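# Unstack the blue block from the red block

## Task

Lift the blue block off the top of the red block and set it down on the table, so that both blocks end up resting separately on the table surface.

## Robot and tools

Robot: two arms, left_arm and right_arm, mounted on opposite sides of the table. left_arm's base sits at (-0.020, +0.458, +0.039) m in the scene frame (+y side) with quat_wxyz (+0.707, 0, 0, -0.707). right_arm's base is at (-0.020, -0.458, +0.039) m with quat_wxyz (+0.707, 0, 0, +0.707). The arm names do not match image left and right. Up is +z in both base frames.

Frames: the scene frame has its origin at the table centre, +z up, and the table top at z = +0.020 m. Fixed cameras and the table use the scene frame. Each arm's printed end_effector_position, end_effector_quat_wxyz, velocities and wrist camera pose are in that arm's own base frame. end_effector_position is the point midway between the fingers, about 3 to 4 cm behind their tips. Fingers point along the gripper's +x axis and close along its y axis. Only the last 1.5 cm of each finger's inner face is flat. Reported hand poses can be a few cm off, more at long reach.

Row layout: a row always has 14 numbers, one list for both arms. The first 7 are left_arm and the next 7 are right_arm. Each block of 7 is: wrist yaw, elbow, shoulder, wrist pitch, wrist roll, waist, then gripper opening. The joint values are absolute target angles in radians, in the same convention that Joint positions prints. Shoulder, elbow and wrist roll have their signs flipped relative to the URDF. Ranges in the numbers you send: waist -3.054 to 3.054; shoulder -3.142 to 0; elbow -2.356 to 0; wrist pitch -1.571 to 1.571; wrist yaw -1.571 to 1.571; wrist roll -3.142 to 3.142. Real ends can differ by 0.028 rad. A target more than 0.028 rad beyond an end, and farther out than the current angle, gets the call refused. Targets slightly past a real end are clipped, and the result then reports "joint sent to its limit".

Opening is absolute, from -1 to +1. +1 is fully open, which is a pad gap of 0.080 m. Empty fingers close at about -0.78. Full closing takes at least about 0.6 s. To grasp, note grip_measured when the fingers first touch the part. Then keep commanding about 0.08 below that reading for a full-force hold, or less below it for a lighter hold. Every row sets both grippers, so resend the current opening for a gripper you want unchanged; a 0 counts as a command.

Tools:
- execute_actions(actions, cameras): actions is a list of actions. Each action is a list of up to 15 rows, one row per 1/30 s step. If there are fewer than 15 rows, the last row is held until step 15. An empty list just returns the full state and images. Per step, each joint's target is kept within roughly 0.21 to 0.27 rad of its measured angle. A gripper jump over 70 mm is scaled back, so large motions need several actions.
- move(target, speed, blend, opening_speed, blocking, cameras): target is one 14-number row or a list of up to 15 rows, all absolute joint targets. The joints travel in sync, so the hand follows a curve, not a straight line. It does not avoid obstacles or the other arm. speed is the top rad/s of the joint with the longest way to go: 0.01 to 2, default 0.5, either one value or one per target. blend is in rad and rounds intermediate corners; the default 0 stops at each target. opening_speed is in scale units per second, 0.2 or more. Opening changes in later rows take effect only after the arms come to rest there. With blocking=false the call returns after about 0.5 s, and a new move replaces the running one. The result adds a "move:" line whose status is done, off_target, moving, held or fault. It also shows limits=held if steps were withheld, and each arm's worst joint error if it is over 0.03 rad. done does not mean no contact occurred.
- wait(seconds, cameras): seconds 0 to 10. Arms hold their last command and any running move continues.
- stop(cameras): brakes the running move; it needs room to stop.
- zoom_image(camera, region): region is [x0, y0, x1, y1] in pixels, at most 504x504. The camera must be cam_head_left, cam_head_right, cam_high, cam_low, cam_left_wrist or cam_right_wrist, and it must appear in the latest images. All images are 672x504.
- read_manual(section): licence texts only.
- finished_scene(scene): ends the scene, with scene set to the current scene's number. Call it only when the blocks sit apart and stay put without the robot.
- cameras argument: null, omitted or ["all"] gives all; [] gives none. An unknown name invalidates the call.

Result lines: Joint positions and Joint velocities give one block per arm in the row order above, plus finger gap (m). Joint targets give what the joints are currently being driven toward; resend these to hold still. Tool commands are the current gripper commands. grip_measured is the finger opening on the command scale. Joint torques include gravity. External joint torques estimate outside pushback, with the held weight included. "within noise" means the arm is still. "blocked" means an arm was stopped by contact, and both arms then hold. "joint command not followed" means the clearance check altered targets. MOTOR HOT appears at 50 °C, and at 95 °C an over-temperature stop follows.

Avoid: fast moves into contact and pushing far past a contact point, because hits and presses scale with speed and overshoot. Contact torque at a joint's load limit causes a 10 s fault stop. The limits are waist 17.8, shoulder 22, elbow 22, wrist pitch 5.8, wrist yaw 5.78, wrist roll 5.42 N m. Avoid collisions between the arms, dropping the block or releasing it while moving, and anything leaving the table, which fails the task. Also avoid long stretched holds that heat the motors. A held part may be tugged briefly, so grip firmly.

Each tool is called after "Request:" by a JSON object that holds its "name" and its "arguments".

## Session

Request:
{"name": "execute_actions", "arguments": {"actions": []}}

Request:
{"name": "zoom_image", "arguments": {"camera": "cam_head_right", "region": [230, 230, 370, 370]}}

Request:
{"name": "zoom_image", "arguments": {"camera": "cam_head_left", "region": [230, 230, 370, 370]}}

Scene clock: 0.00 s.
left_arm: end_effector_position=(+0.2973, -0.2831, +0.2970) grip_measured=+0.989 end_effector_quat_wxyz=(+0.955, +0.053, +0.289, -0.025) | right_arm: end_effector_position=(+0.3371, -0.1170, +0.2446) grip_measured=+1.000 end_effector_quat_wxyz=(+0.875, +0.298, +0.379, +0.039)
Joint names: [wrist yaw, elbow, shoulder, wrist pitch, wrist roll, waist]
Joint positions: left_arm=[-0.774 -1.685 -1.658 -0.916 0.607 -1.02 0.08] | right_arm=[-0.705 -1.359 -1.473 -0.885 -0.012 -0.611 0.08]
Joint velocities: within noise
Joint torques (N m): no reading
External joint torques (N m): no reading
Heat: left arm: hottest wrist yaw 36 °C (+0.0 °C/min); right arm: hottest wrist pitch 38 °C (+0.0 °C/min).
Joint targets: left_arm=[-0.775 -1.684 -1.659 -0.916 0.607 -1.020] | right_arm=[-0.706 -1.363 -1.470 -0.884 -0.012 -0.611]
Tool commands: left_gripper/opening=+0.988879 right_gripper/opening=+1.0
camera_calibration:
cam_left_wrist: T_world_to_cam=[[-0.102088, -0.988895, -0.108001, -0.207156], [-0.816098, 0.145337, -0.55934, 0.477011], [0.568825, 0.0310382, -0.821873, 0.162828], [0, 0, 0, 1]] pos_world=[0.27552, -0.279237, 0.378262]
cam_right_wrist: T_world_to_cam=[[-0.152914, -0.830397, -0.535778, 0.0946103], [-0.905573, 0.334809, -0.260461, 0.428805], [0.39567, 0.445358, -0.803182, 0.187823], [0, 0, 0, 1]] pos_world=[0.328465, -0.148652, 0.313233]

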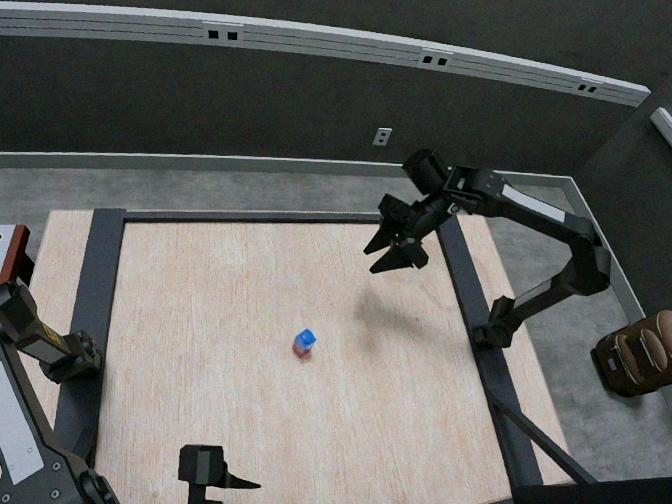

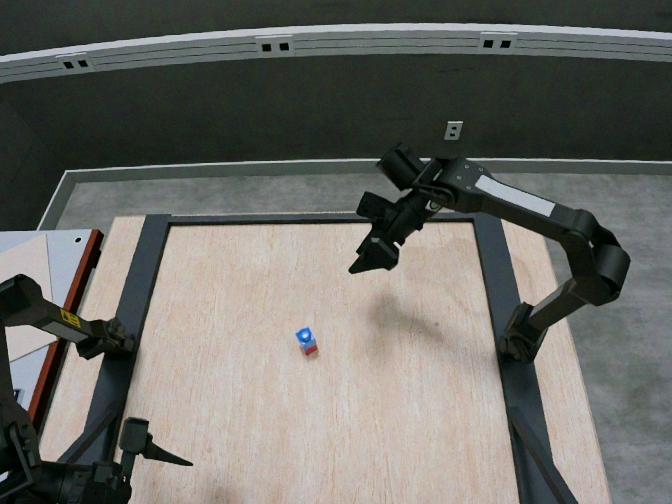

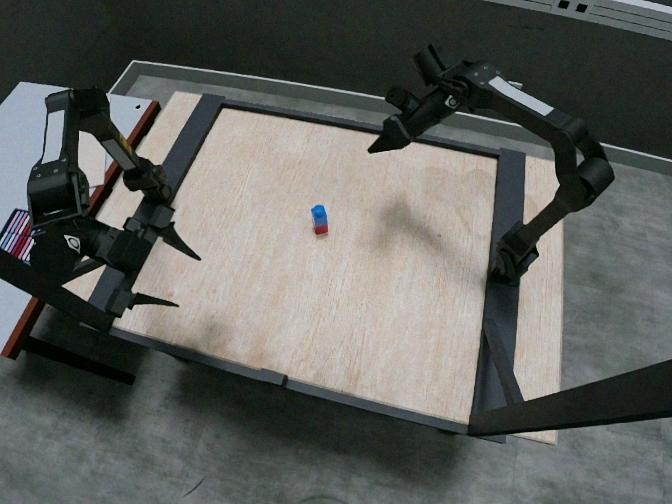

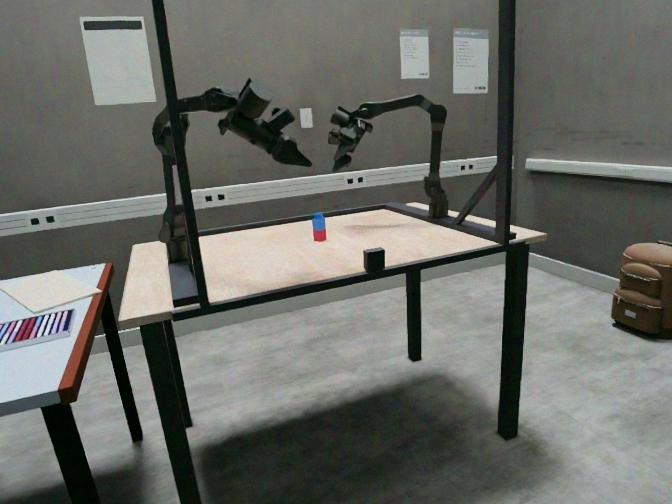

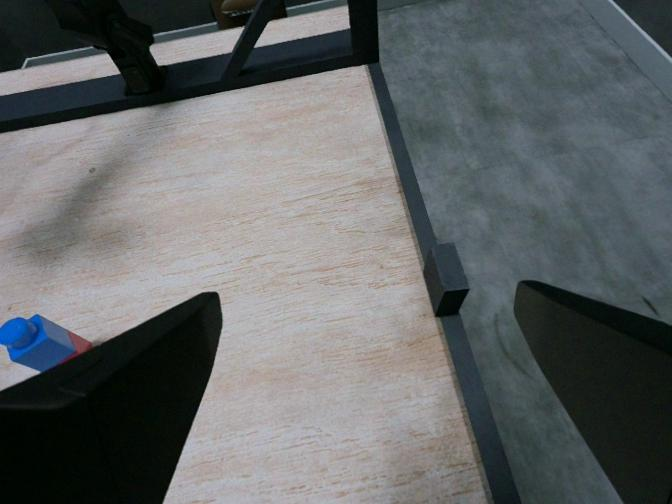

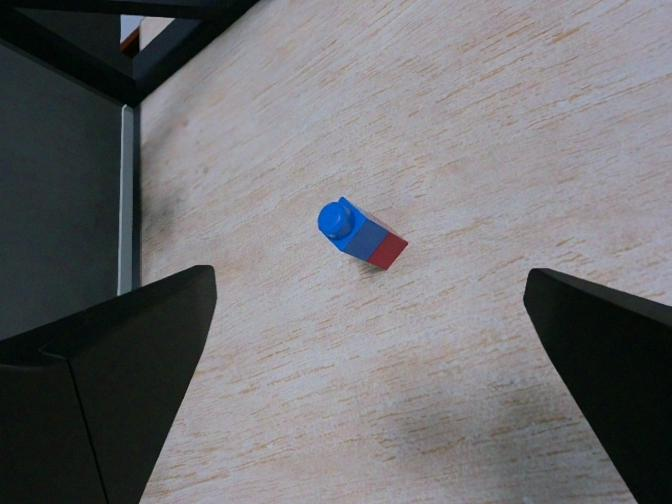

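Scaled by 3.600.

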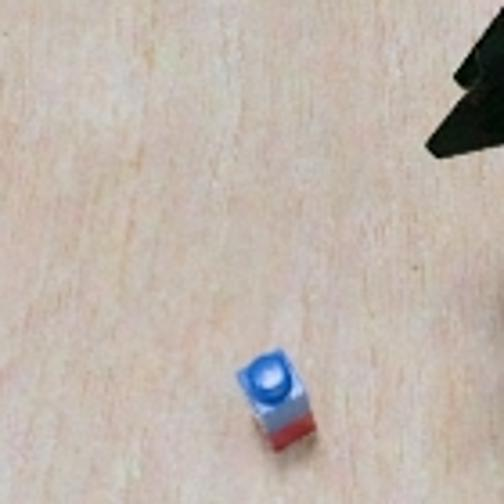

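Scaled by 3.600.

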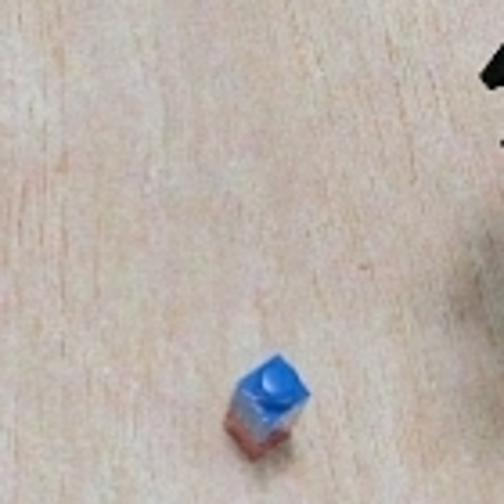

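Request:
{"name": "zoom_image", "arguments": {"camera": "cam_right_wrist", "region": [300, 180, 430, 290]}}

Scaled by 3.877.

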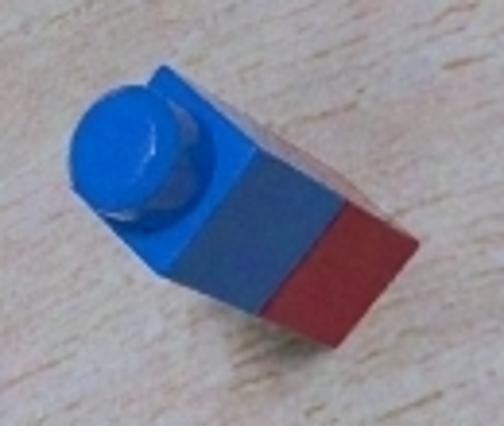

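Request:
{"name": "move", "arguments": {"target": [-0.7614, -0.7863, -1.6331, 0.0843, 0.5827, -0.3427, 1.0, -0.8286, -0.8567, -1.8610, 0.1718, 0.6807, -0.4387, 1.0], "speed": 0.9}}

Request:
{"name": "zoom_image", "arguments": {"camera": "cam_right_wrist", "region": [220, 0, 472, 252]}}

Request:
{"name": "zoom_image", "arguments": {"camera": "cam_left_wrist", "region": [220, 100, 472, 352]}}

Scene clock: 11.67 s.
left_arm: end_effector_position=(+0.3872, -0.0277, +0.1009) grip_measured=+0.989 end_effector_quat_wxyz=(+0.925, -0.075, +0.247, +0.278) | right_arm: end_effector_position=(+0.4026, -0.0679, +0.0587) grip_measured=+1.000 end_effector_quat_wxyz=(+0.927, -0.074, +0.248, +0.272)
Joint positions: left_arm=[-0.765 -0.798 -1.645 0.082 0.589 -0.343 0.08] | right_arm=[-0.824 -0.861 -1.857 0.168 0.676 -0.441 0.08]
Joint torques (N m): left_arm=[-0.23 -4.6 7.47 1.74 -0.19 -0.05] | right_arm=[-0.52 -4.3 6.89 1.79 0.24 0.07]
External joint torques (N m): left_arm=[0.1 1.26 1.04 0.42 -0.19 -0.08] | right_arm=[-0.17 0.64 -0.1 0.62 0.24 0.08]
Joint targets: left_arm=[-0.761 -0.786 -1.633 0.084 0.583 -0.343] | right_arm=[-0.829 -0.857 -1.861 0.172 0.681 -0.439]
move: done
camera_calibration:
cam_left_wrist: T_world_to_cam=[[0.533596, -0.845476, -0.0211139, -0.217594], [-0.670885, -0.407943, -0.619271, 0.338144], [0.514965, 0.344605, -0.784893, -0.0315631], [0, 0, 0, 1]]
cam_right_wrist: T_world_to_cam=[[0.54091, -0.840808, 0.0214382, -0.266964], [-0.656743, -0.438146, -0.613773, 0.291378], [0.525458, 0.317916, -0.789192, -0.0709874], [0, 0, 0, 1]]

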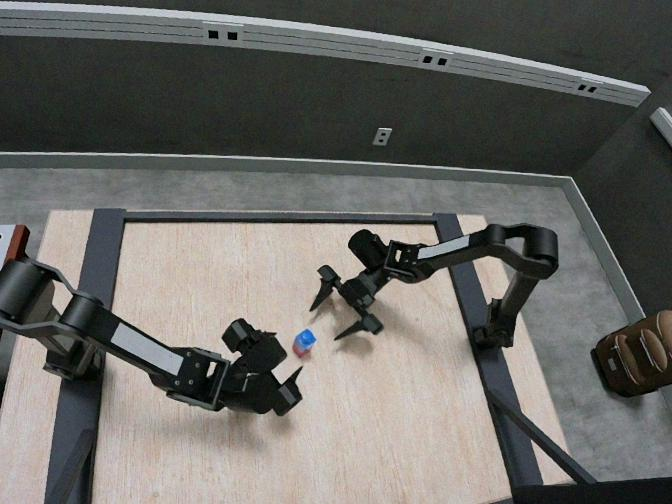

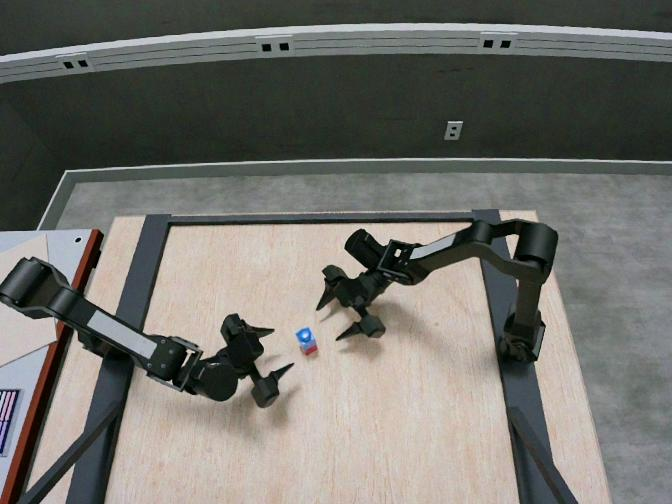

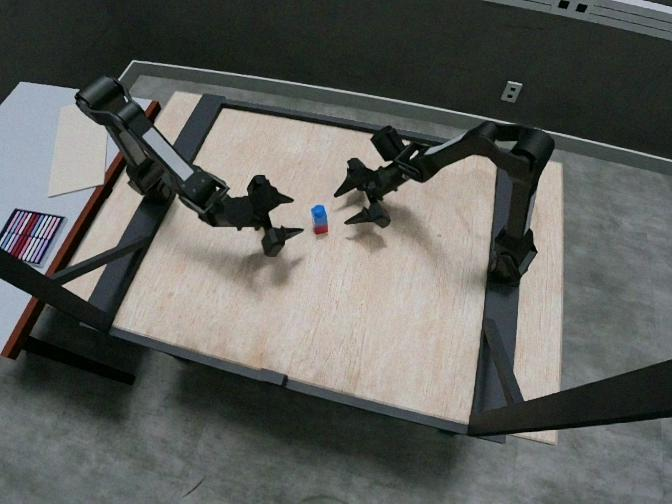

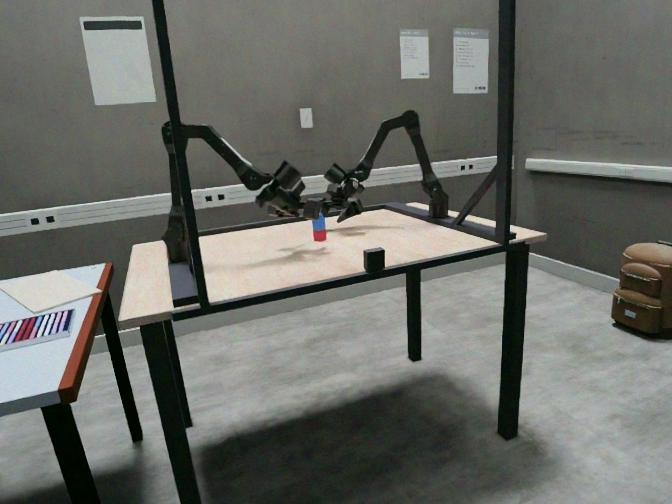

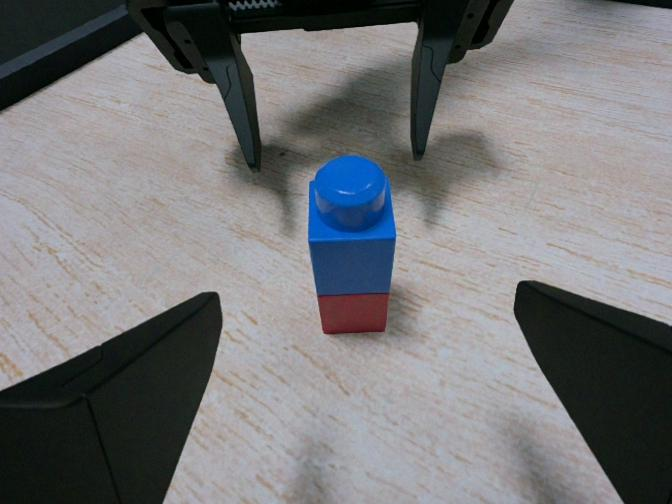

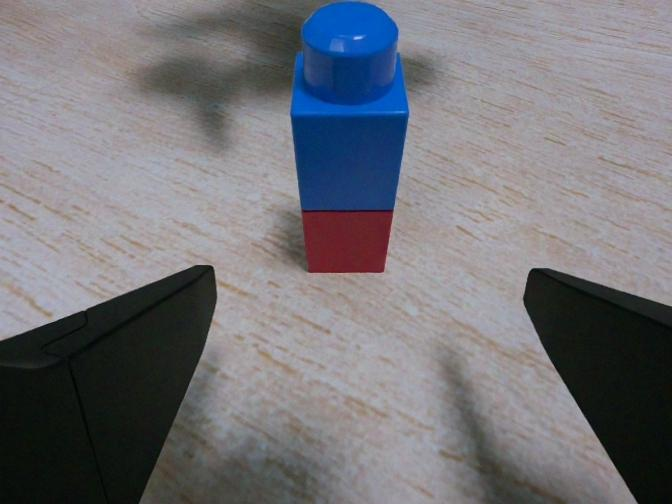

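Scaled by 2.000.

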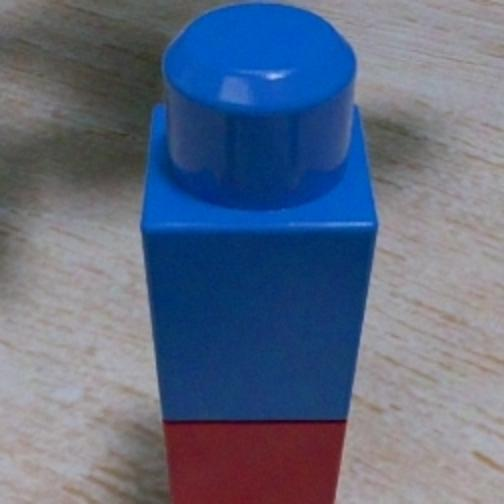

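Scaled by 2.000.

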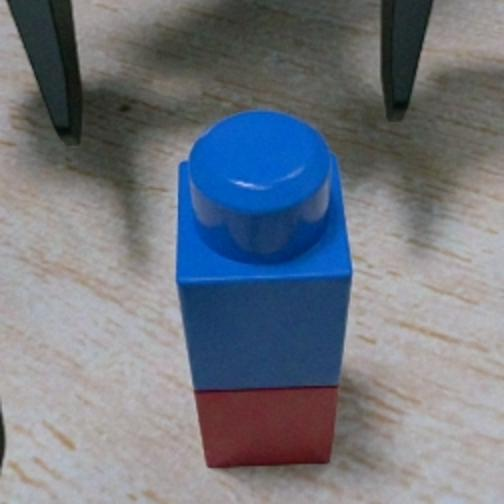

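Request:
{"name": "move", "arguments": {"target": [-0.699, -0.856, -1.796, 0.220, 0.510, -0.251, 1.0, -0.733, -0.976, -2.083, 0.368, 0.545, -0.290, 1.0], "speed": 0.3, "cameras": ["cam_low", "cam_left_wrist", "cam_right_wrist"]}}

Request:
{"name": "zoom_image", "arguments": {"camera": "cam_low", "region": [280, 190, 360, 250]}}

Request:
{"name": "zoom_image", "arguments": {"camera": "cam_left_wrist", "region": [220, 200, 500, 450]}}

Scene clock: 25.37 s.
left_arm: end_effector_position=(+0.4179, -0.0079, +0.0807) grip_measured=+0.989 end_effector_quat_wxyz=(+0.924, -0.077, +0.247, +0.281) | right_arm: end_effector_position=(+0.4526, -0.0305, +0.0199) grip_measured=+1.000 end_effector_quat_wxyz=(+0.923, -0.075, +0.250, +0.283)
Joint positions: left_arm=[-0.704 -0.846 -1.78 0.218 0.516 -0.254 0.08] | right_arm=[-0.735 -0.966 -2.077 0.364 0.55 -0.291 0.08]
Joint torques (N m): left_arm=[-0.15 -6.58 5.05 1.78 -0.18 0.18] | right_arm=[-0.24 -5.77 7.92 1.93 -0.13 -0.06]
External joint torques (N m): left_arm=[0.14 -0.97 -2.19 0.42 -0.18 0.18] | right_arm=[0.05 -1.17 -0.17 0.66 -0.13 -0.03]
Joint targets: left_arm=[-0.699 -0.856 -1.796 0.220 0.510 -0.251] | right_arm=[-0.733 -0.976 -2.083 0.368 0.545 -0.290]
move: done
camera_calibration:
cam_left_wrist: T_world_to_cam=[[0.539895, -0.84149, -0.0201911, -0.220267], [-0.668114, -0.41382, -0.618366, 0.352997], [0.511993, 0.347343, -0.785631, -0.0687072], [0, 0, 0, 1]]
cam_right_wrist: T_world_to_cam=[[0.560012, -0.828339, 0.0155201, -0.269892], [-0.650758, -0.451394, -0.610538, 0.313634], [0.512739, 0.331809, -0.791835, -0.133555], [0, 0, 0, 1]]
Images, in order: cam_low, cam_left_wrist, cam_right_wrist.

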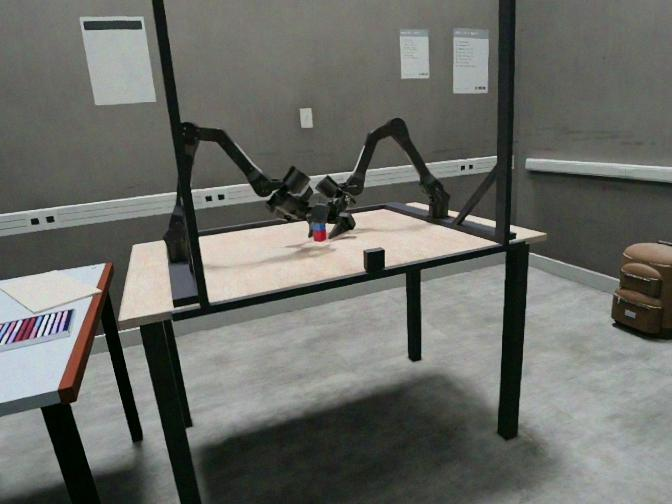

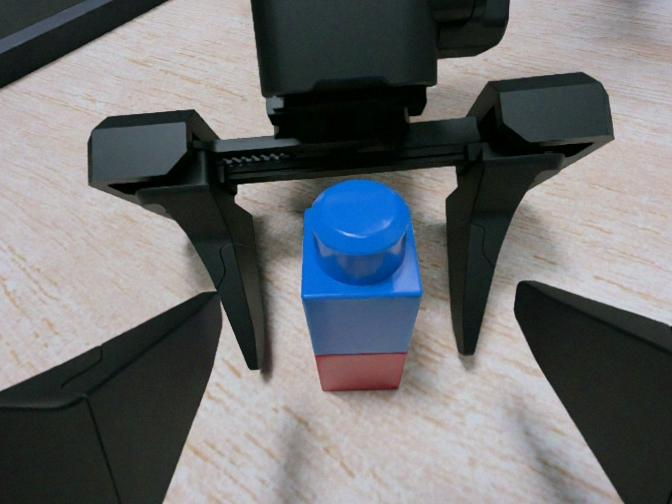

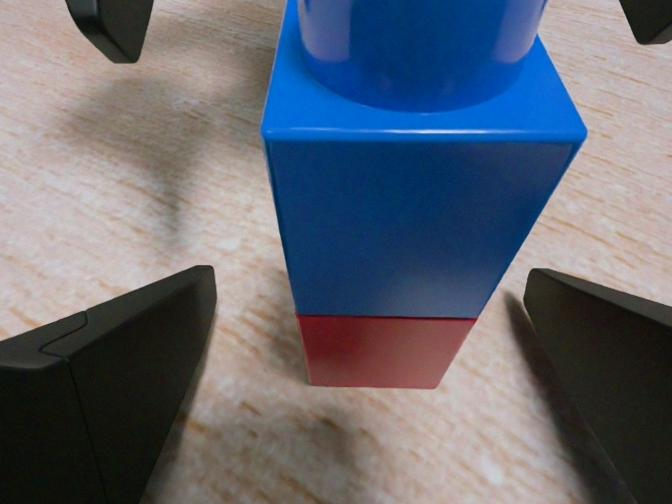

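Scaled by 6.300.

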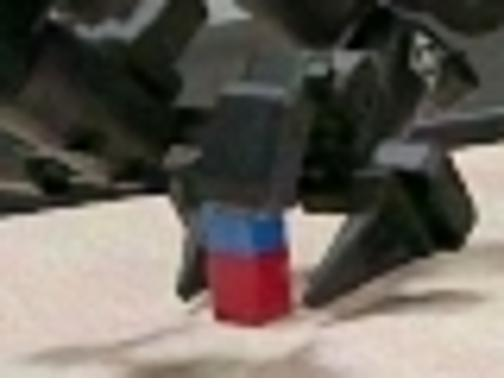

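Scaled by 1.800.

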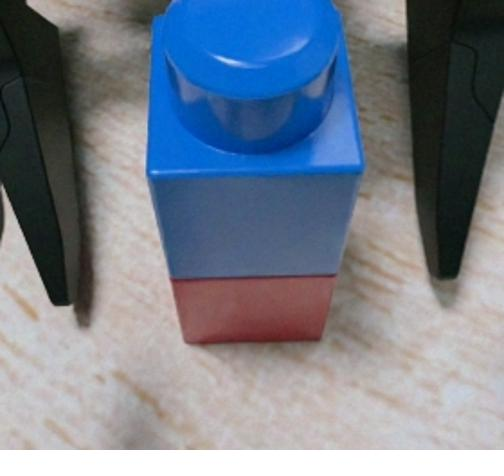

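Request:
{"name": "move", "arguments": {"target": [[-0.699, -0.856, -1.796, 0.220, 0.510, -0.251, 1.0, -0.733, -0.976, -2.083, 0.368, 0.545, -0.290, -0.22], [-0.657, -0.886, -1.889, 0.310, 0.460, -0.190, 1.0, -0.733, -0.976, -2.083, 0.368, 0.545, -0.290, -0.22]], "speed": 0.25, "opening_speed": 0.6, "cameras": ["cam_low", "cam_left_wrist", "cam_right_wrist"]}}

Scene clock: 32.77 s.
left_arm: end_effector_position=(+0.4358, +0.0092, +0.0642) grip_measured=+0.989 end_effector_quat_wxyz=(+0.923, -0.075, +0.248, +0.284) | right_arm: end_effector_position=(+0.4528, -0.0305, +0.0201) grip_measured=-0.096 end_effector_quat_wxyz=(+0.923, -0.075, +0.250, +0.283)
Joint positions: left_arm=[-0.662 -0.876 -1.872 0.308 0.466 -0.193 0.08] | right_arm=[-0.735 -0.967 -2.077 0.365 0.55 -0.291 0.031]
Joint torques (N m): left_arm=[-0.13 -6.44 5.48 1.83 -0.21 0.28] | right_arm=[-0.22 -5.74 7.83 1.84 -0.13 0.11]
External joint torques (N m): left_arm=[0.14 -1 -2.29 0.42 -0.21 0.24] | right_arm=[0.07 -1.17 -0.24 0.58 -0.13 0.1]
Joint targets: left_arm=[-0.657 -0.886 -1.889 0.310 0.460 -0.190] | right_arm=[-0.733 -0.976 -2.083 0.368 0.545 -0.290]
move: done
camera_calibration:
cam_left_wrist: T_world_to_cam=[[0.543486, -0.839058, -0.0245929, -0.217182], [-0.668199, -0.41471, -0.617678, 0.361828], [0.508069, 0.352132, -0.786047, -0.0951405], [0, 0, 0, 1]]
cam_right_wrist: T_world_to_cam=[[0.559994, -0.828334, 0.0164063, -0.27007], [-0.650088, -0.451595, -0.611103, 0.313571], [0.513606, 0.331549, -0.791381, -0.133881], [0, 0, 0, 1]]
Images, in order: cam_low, cam_left_wrist, cam_right_wrist.

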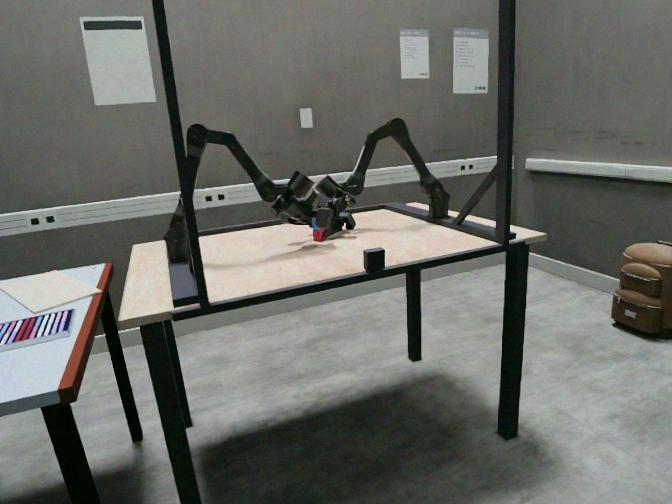

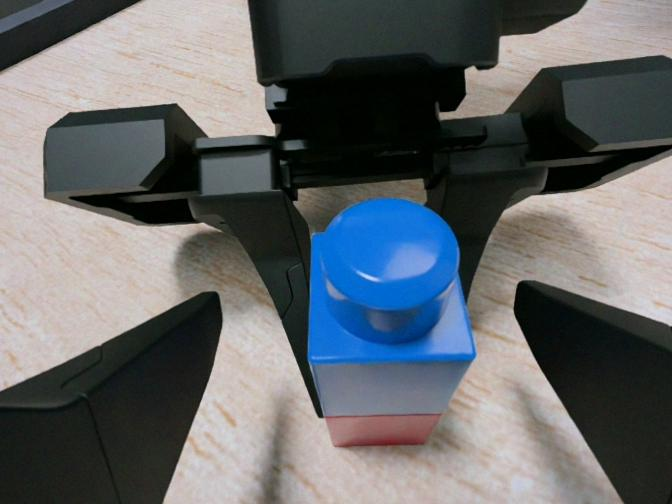

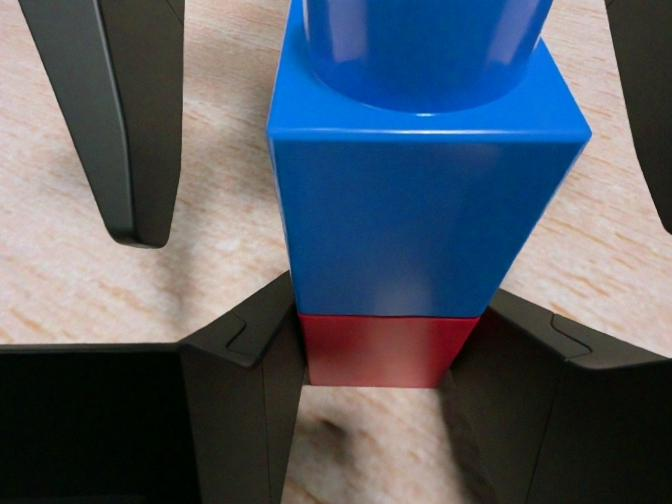

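Request:
{"name": "move", "arguments": {"target": [[-0.657, -0.886, -1.889, 0.310, 0.460, -0.190, -0.25, -0.733, -0.976, -2.083, 0.368, 0.545, -0.290, -0.25], [-0.657, -0.888, -1.857, 0.308, 0.460, -0.190, -0.25, -0.733, -0.976, -2.083, 0.368, 0.545, -0.290, -0.25], [-0.657, -0.917, -1.802, 0.222, 0.460, -0.190, -0.25, -0.733, -0.976, -2.083, 0.368, 0.545, -0.290, -0.25], [-0.657, -0.972, -1.732, 0.0955, 0.460, -0.190, -0.25, -0.733, -0.976, -2.083, 0.368, 0.545, -0.290, -0.25]], "speed": [0.3, 0.12, 0.15, 0.2], "opening_speed": 0.6, "blend": [0, 0.005, 0.02, 0], "cameras": ["cam_low", "cam_left_wrist", "cam_right_wrist"]}}

Scene clock: 41.77 s.
left_arm: end_effector_position=(+0.4362, +0.0081, +0.1148) grip_measured=-0.122 end_effector_quat_wxyz=(+0.924, -0.077, +0.249, +0.280) | right_arm: end_effector_position=(+0.4563, -0.0317, +0.0232) grip_measured=-0.096 end_effector_quat_wxyz=(+0.924, -0.078, +0.245, +0.282)
Joint positions: left_arm=[-0.654 -0.962 -1.745 0.097 0.466 -0.193 0.03] | right_arm=[-0.734 -0.977 -2.077 0.368 0.549 -0.291 0.031]
Joint torques (N m): left_arm=[-0.42 -7.12 8.59 1.64 -0.18 0.31] | right_arm=[-0.27 -4.55 7.98 1.59 -0.11 0.08]
External joint torques (N m): left_arm=[-0.16 -0.97 1.09 0.22 -0.18 0.3] | right_arm=[0.02 0.11 -0.17 0.32 -0.11 0.07]
Joint targets: left_arm=[-0.657 -0.972 -1.732 0.096 0.460 -0.190] | right_arm=[-0.733 -0.976 -2.083 0.368 0.545 -0.290]
move: done
camera_calibration:
cam_left_wrist: T_world_to_cam=[[0.537891, -0.842789, -0.0194979, -0.215196], [-0.670322, -0.413563, -0.616145, 0.393659], [0.511217, 0.344488, -0.787392, -0.0563267], [0, 0, 0, 1]]
cam_right_wrist: T_world_to_cam=[[0.558958, -0.828785, 0.0261086, -0.272753], [-0.643204, -0.453238, -0.617142, 0.314169], [0.523311, 0.328163, -0.786418, -0.137454], [0, 0, 0, 1]]
Images, in order: cam_low, cam_left_wrist, cam_right_wrist.

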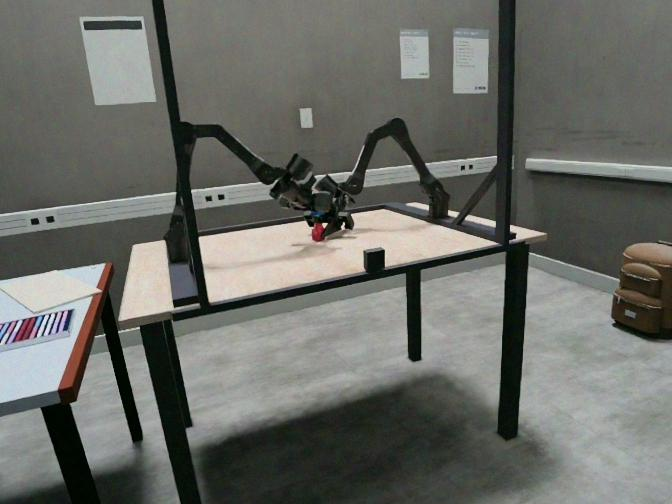

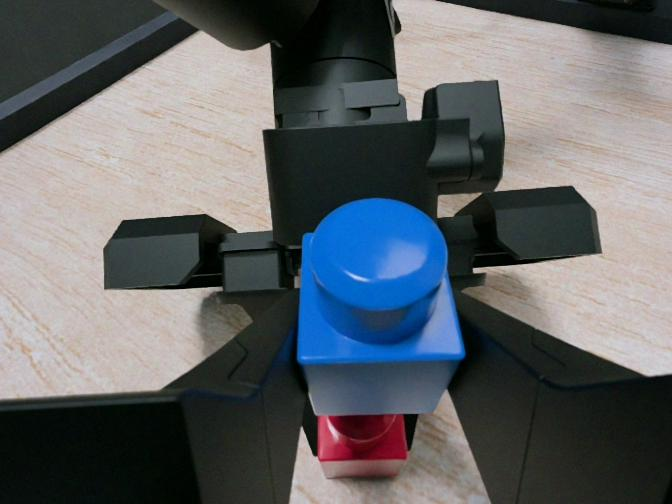

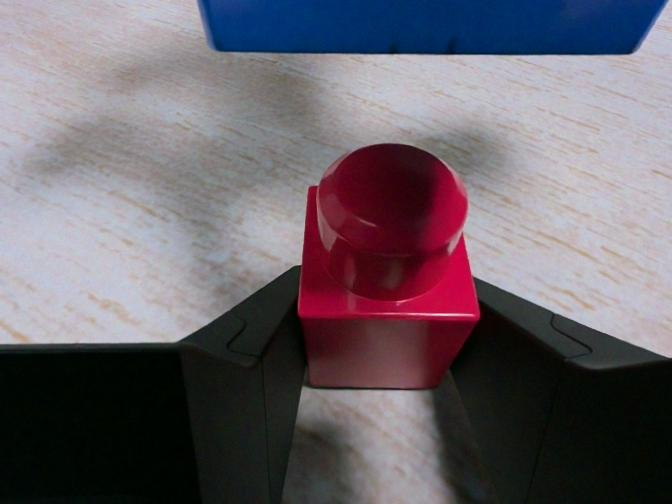

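Request:
{"name": "move", "arguments": {"target": [[-0.657, -0.972, -1.732, 0.0955, 0.460, -0.490, -0.25, -0.733, -0.976, -2.090, 0.368, 0.545, -0.290, -0.25], [-0.657, -0.844, -1.944, 0.387, 0.460, -0.490, -0.25, -0.733, -0.976, -2.090, 0.368, 0.545, -0.290, -0.25], [-0.657, -0.828, -2.003, 0.462, 0.460, -0.490, -0.25, -0.733, -0.976, -2.090, 0.368, 0.545, -0.290, -0.25]], "speed": [0.35, 0.3, 0.1], "blend": [0.03, 0.02, 0], "cameras": ["cam_low", "cam_left_wrist", "cam_right_wrist"]}}

Request:
{"name": "zoom_image", "arguments": {"camera": "cam_right_wrist", "region": [0, 0, 300, 250]}}

Request:
{"name": "zoom_image", "arguments": {"camera": "cam_low", "region": [290, 190, 370, 250]}}

Scene clock: 47.57 s.
left_arm: end_effector_position=(+0.4191, -0.1195, +0.0269) grip_measured=-0.122 end_effector_quat_wxyz=(+0.955, -0.038, +0.259, +0.141) | right_arm: end_effector_position=(+0.4558, -0.0315, +0.0206) grip_measured=-0.096 end_effector_quat_wxyz=(+0.924, -0.076, +0.247, +0.282)
Joint positions: left_arm=[-0.654 -0.837 -1.987 0.46 0.466 -0.489 0.03] | right_arm=[-0.734 -0.977 -2.083 0.368 0.549 -0.291 0.031]
Joint torques (N m): left_arm=[-0.43 -3.83 5.68 1.87 -0.2 -0.03] | right_arm=[-0.26 -4.38 7.82 1.56 -0.11 0]
External joint torques (N m): left_arm=[-0.16 1.03 -2.33 0.45 -0.2 -0.04] | right_arm=[0.03 0.23 -0.33 0.29 -0.11 0.01]
Joint targets: left_arm=[-0.657 -0.828 -2.003 0.462 0.460 -0.490] | right_arm=[-0.733 -0.976 -2.090 0.368 0.545 -0.290]
move: done
camera_calibration:
cam_left_wrist: T_world_to_cam=[[0.267831, -0.963212, -0.0221272, -0.216439], [-0.764033, -0.198343, -0.613933, 0.340166], [0.586958, 0.181336, -0.789048, -0.123939], [0, 0, 0, 1]]
cam_right_wrist: T_world_to_cam=[[0.559097, -0.828827, 0.021387, -0.272267], [-0.646803, -0.452158, -0.614165, 0.313936], [0.518707, 0.329544, -0.788888, -0.137102], [0, 0, 0, 1]]
Images, in order: cam_low, cam_left_wrist, cam_right_wrist.

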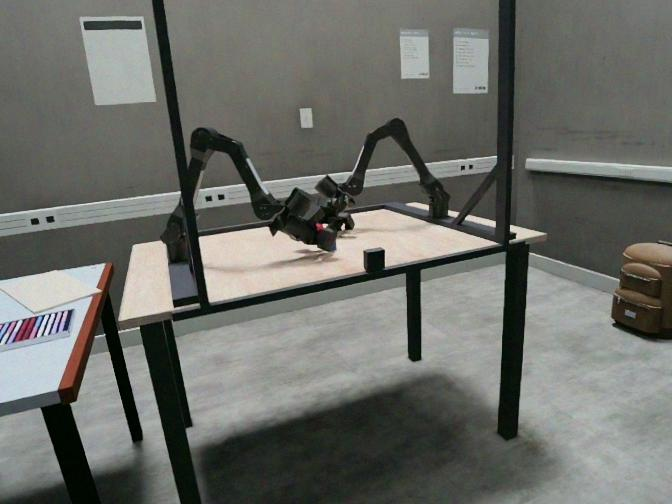

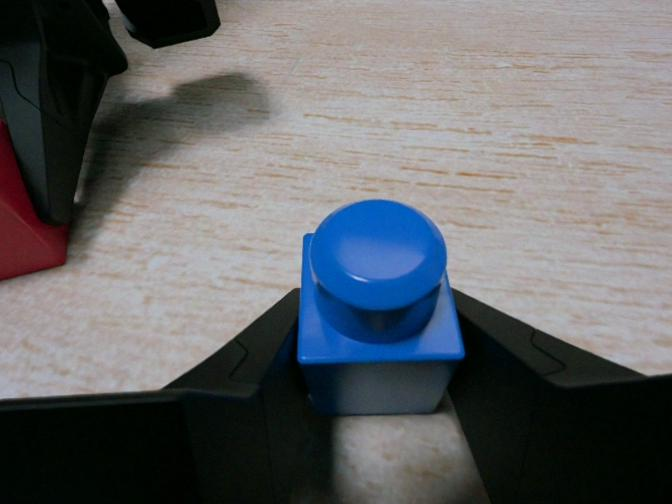

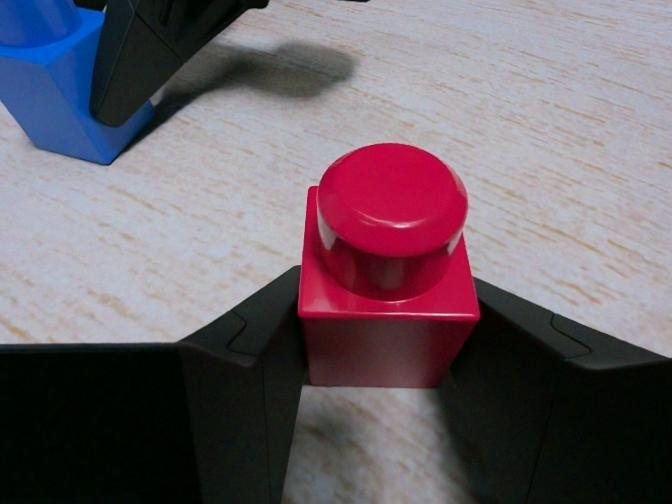

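Scaled by 1.680.

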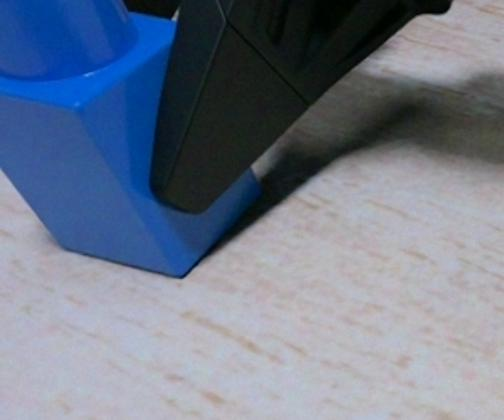

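Scaled by 6.300.

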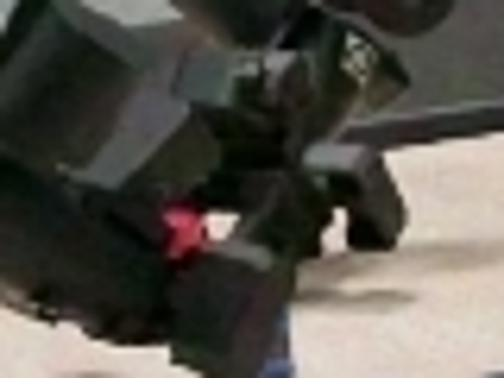

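Request:
{"name": "move", "arguments": {"target": [[-0.657, -0.827, -2.007, 0.464, 0.460, -0.490, -0.25, -0.733, -0.976, -2.092, 0.368, 0.545, -0.290, -0.25], [-0.657, -0.827, -2.007, 0.464, 0.460, -0.490, 0.9, -0.733, -0.976, -2.092, 0.368, 0.545, -0.290, 0.9]], "speed": 0.05, "opening_speed": 0.6, "cameras": ["cam_left_wrist", "cam_right_wrist"]}}

Scene clock: 51.33 s.
left_arm: end_effector_position=(+0.4189, -0.1194, +0.0257) grip_measured=+0.896 end_effector_quat_wxyz=(+0.955, -0.038, +0.259, +0.141) | right_arm: end_effector_position=(+0.4557, -0.0315, +0.0200) grip_measured=+0.896 end_effector_quat_wxyz=(+0.924, -0.076, +0.248, +0.282)
Joint positions: left_arm=[-0.654 -0.837 -1.99 0.462 0.466 -0.489 0.075] | right_arm=[-0.734 -0.977 -2.085 0.368 0.549 -0.291 0.075]
Joint torques (N m): left_arm=[-0.46 -3.75 5.66 1.85 -0.19 0.07] | right_arm=[-0.27 -4.44 7.86 1.56 -0.11 0.01]
External joint torques (N m): left_arm=[-0.18 1.07 -2.34 0.44 -0.19 0.02] | right_arm=[0.02 0.09 -0.19 0.32 -0.11 0.01]
Joint targets: left_arm=[-0.657 -0.827 -2.007 0.464 0.460 -0.490] | right_arm=[-0.733 -0.976 -2.092 0.368 0.545 -0.290]
move: done
camera_calibration:
cam_left_wrist: T_world_to_cam=[[0.2678, -0.963196, -0.0231788, -0.216294], [-0.764859, -0.197903, -0.613045, 0.339673], [0.585895, 0.181902, -0.789708, -0.124302], [0, 0, 0, 1]]
cam_right_wrist: T_world_to_cam=[[0.559127, -0.828836, 0.0202065, -0.272146], [-0.6477, -0.451889, -0.613417, 0.313877], [0.517553, 0.32989, -0.789501, -0.137014], [0, 0, 0, 1]]
Images, in order: cam_left_wrist, cam_right_wrist.

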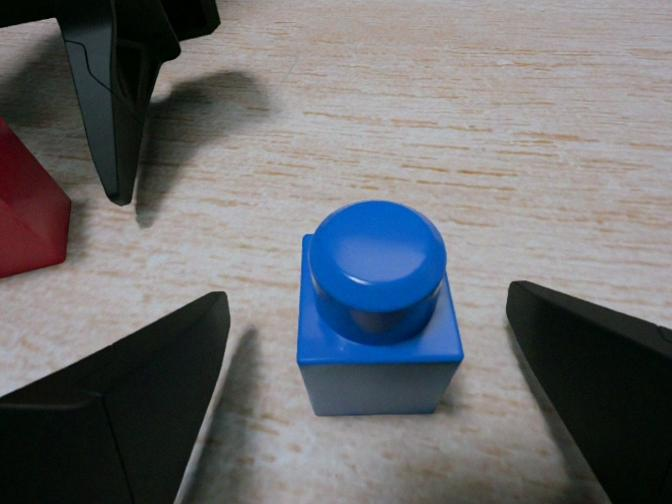

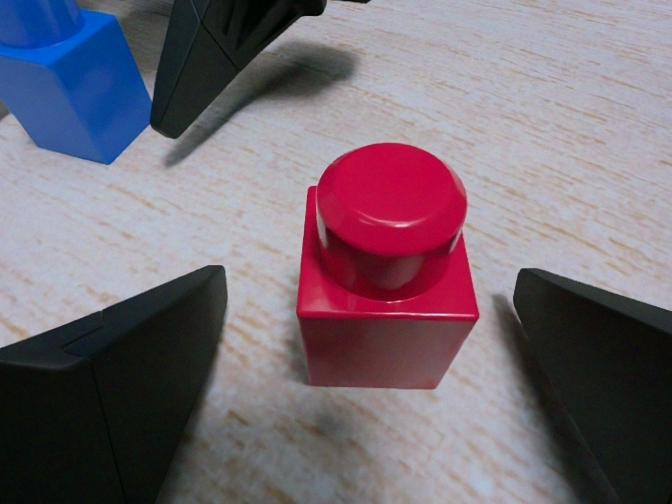

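Request:
{"name": "move", "arguments": {"target": [[-0.657, -0.852, -1.968, 0.464, 0.460, -0.490, 0.9, -0.733, -0.960, -2.055, 0.368, 0.545, -0.290, 0.9], [-0.657, -0.972, -1.732, 0.0955, 0.460, -0.490, 0.9, -0.820, -0.850, -1.845, 0.170, 0.672, -0.438, 0.9]], "speed": 0.5, "blend": 0.01, "cameras": ["cam_head_right", "cam_high", "cam_left_wrist", "cam_right_wrist"]}}

Scene clock: 54.60 s.
left_arm: end_effector_position=(+0.4200, -0.1200, +0.1167) grip_measured=+0.897 end_effector_quat_wxyz=(+0.956, -0.041, +0.255, +0.140) | right_arm: end_effector_position=(+0.4019, -0.0662, +0.0561) grip_measured=+0.897 end_effector_quat_wxyz=(+0.926, -0.071, +0.253, +0.270)
Joint positions: left_arm=[-0.654 -0.964 -1.742 0.097 0.466 -0.489 0.075] | right_arm=[-0.815 -0.855 -1.858 0.172 0.667 -0.436 0.075]
Joint torques (N m): left_arm=[-0.43 -6.76 8.19 1.65 -0.18 -0.02] | right_arm=[-0.51 -4.24 9.02 1.35 0.18 -0.32]
External joint torques (N m): left_arm=[-0.17 -0.63 0.73 0.24 -0.18 -0.01] | right_arm=[-0.17 0.65 2.11 0.18 0.18 -0.32]
Joint targets: left_arm=[-0.657 -0.972 -1.732 0.095 0.460 -0.490] | right_arm=[-0.820 -0.850 -1.845 0.170 0.672 -0.438]
move: done
camera_calibration:
cam_left_wrist: T_world_to_cam=[[0.267978, -0.963291, -0.0160794, -0.215964], [-0.759259, -0.200886, -0.619007, 0.394174], [0.593054, 0.178089, -0.785221, -0.0569715], [0, 0, 0, 1]]
cam_right_wrist: T_world_to_cam=[[0.536882, -0.84354, 0.0140883, -0.263251], [-0.665209, -0.433533, -0.607903, 0.293426], [0.518898, 0.317, -0.793887, -0.0703099], [0, 0, 0, 1]]
Images, in order: cam_head_right, cam_high, cam_left_wrist, cam_right_wrist.

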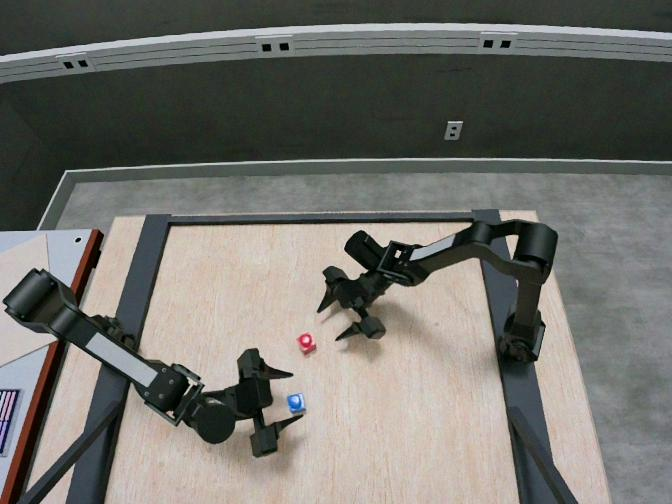

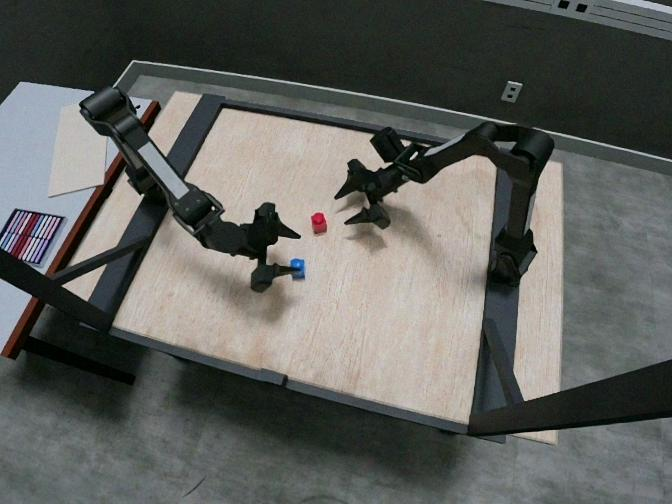

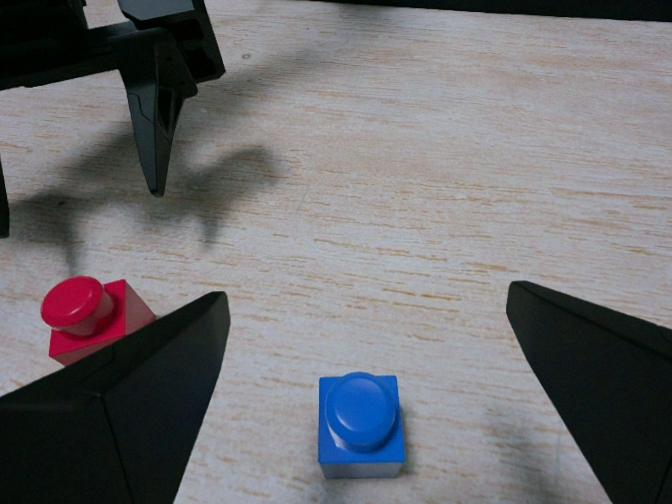

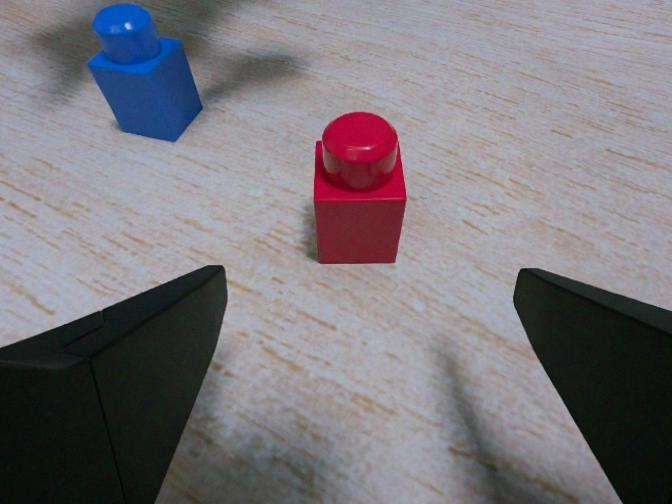

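Request:
{"name": "finished_scene", "arguments": {"scene": 2}}

The scene is finished: the task was done.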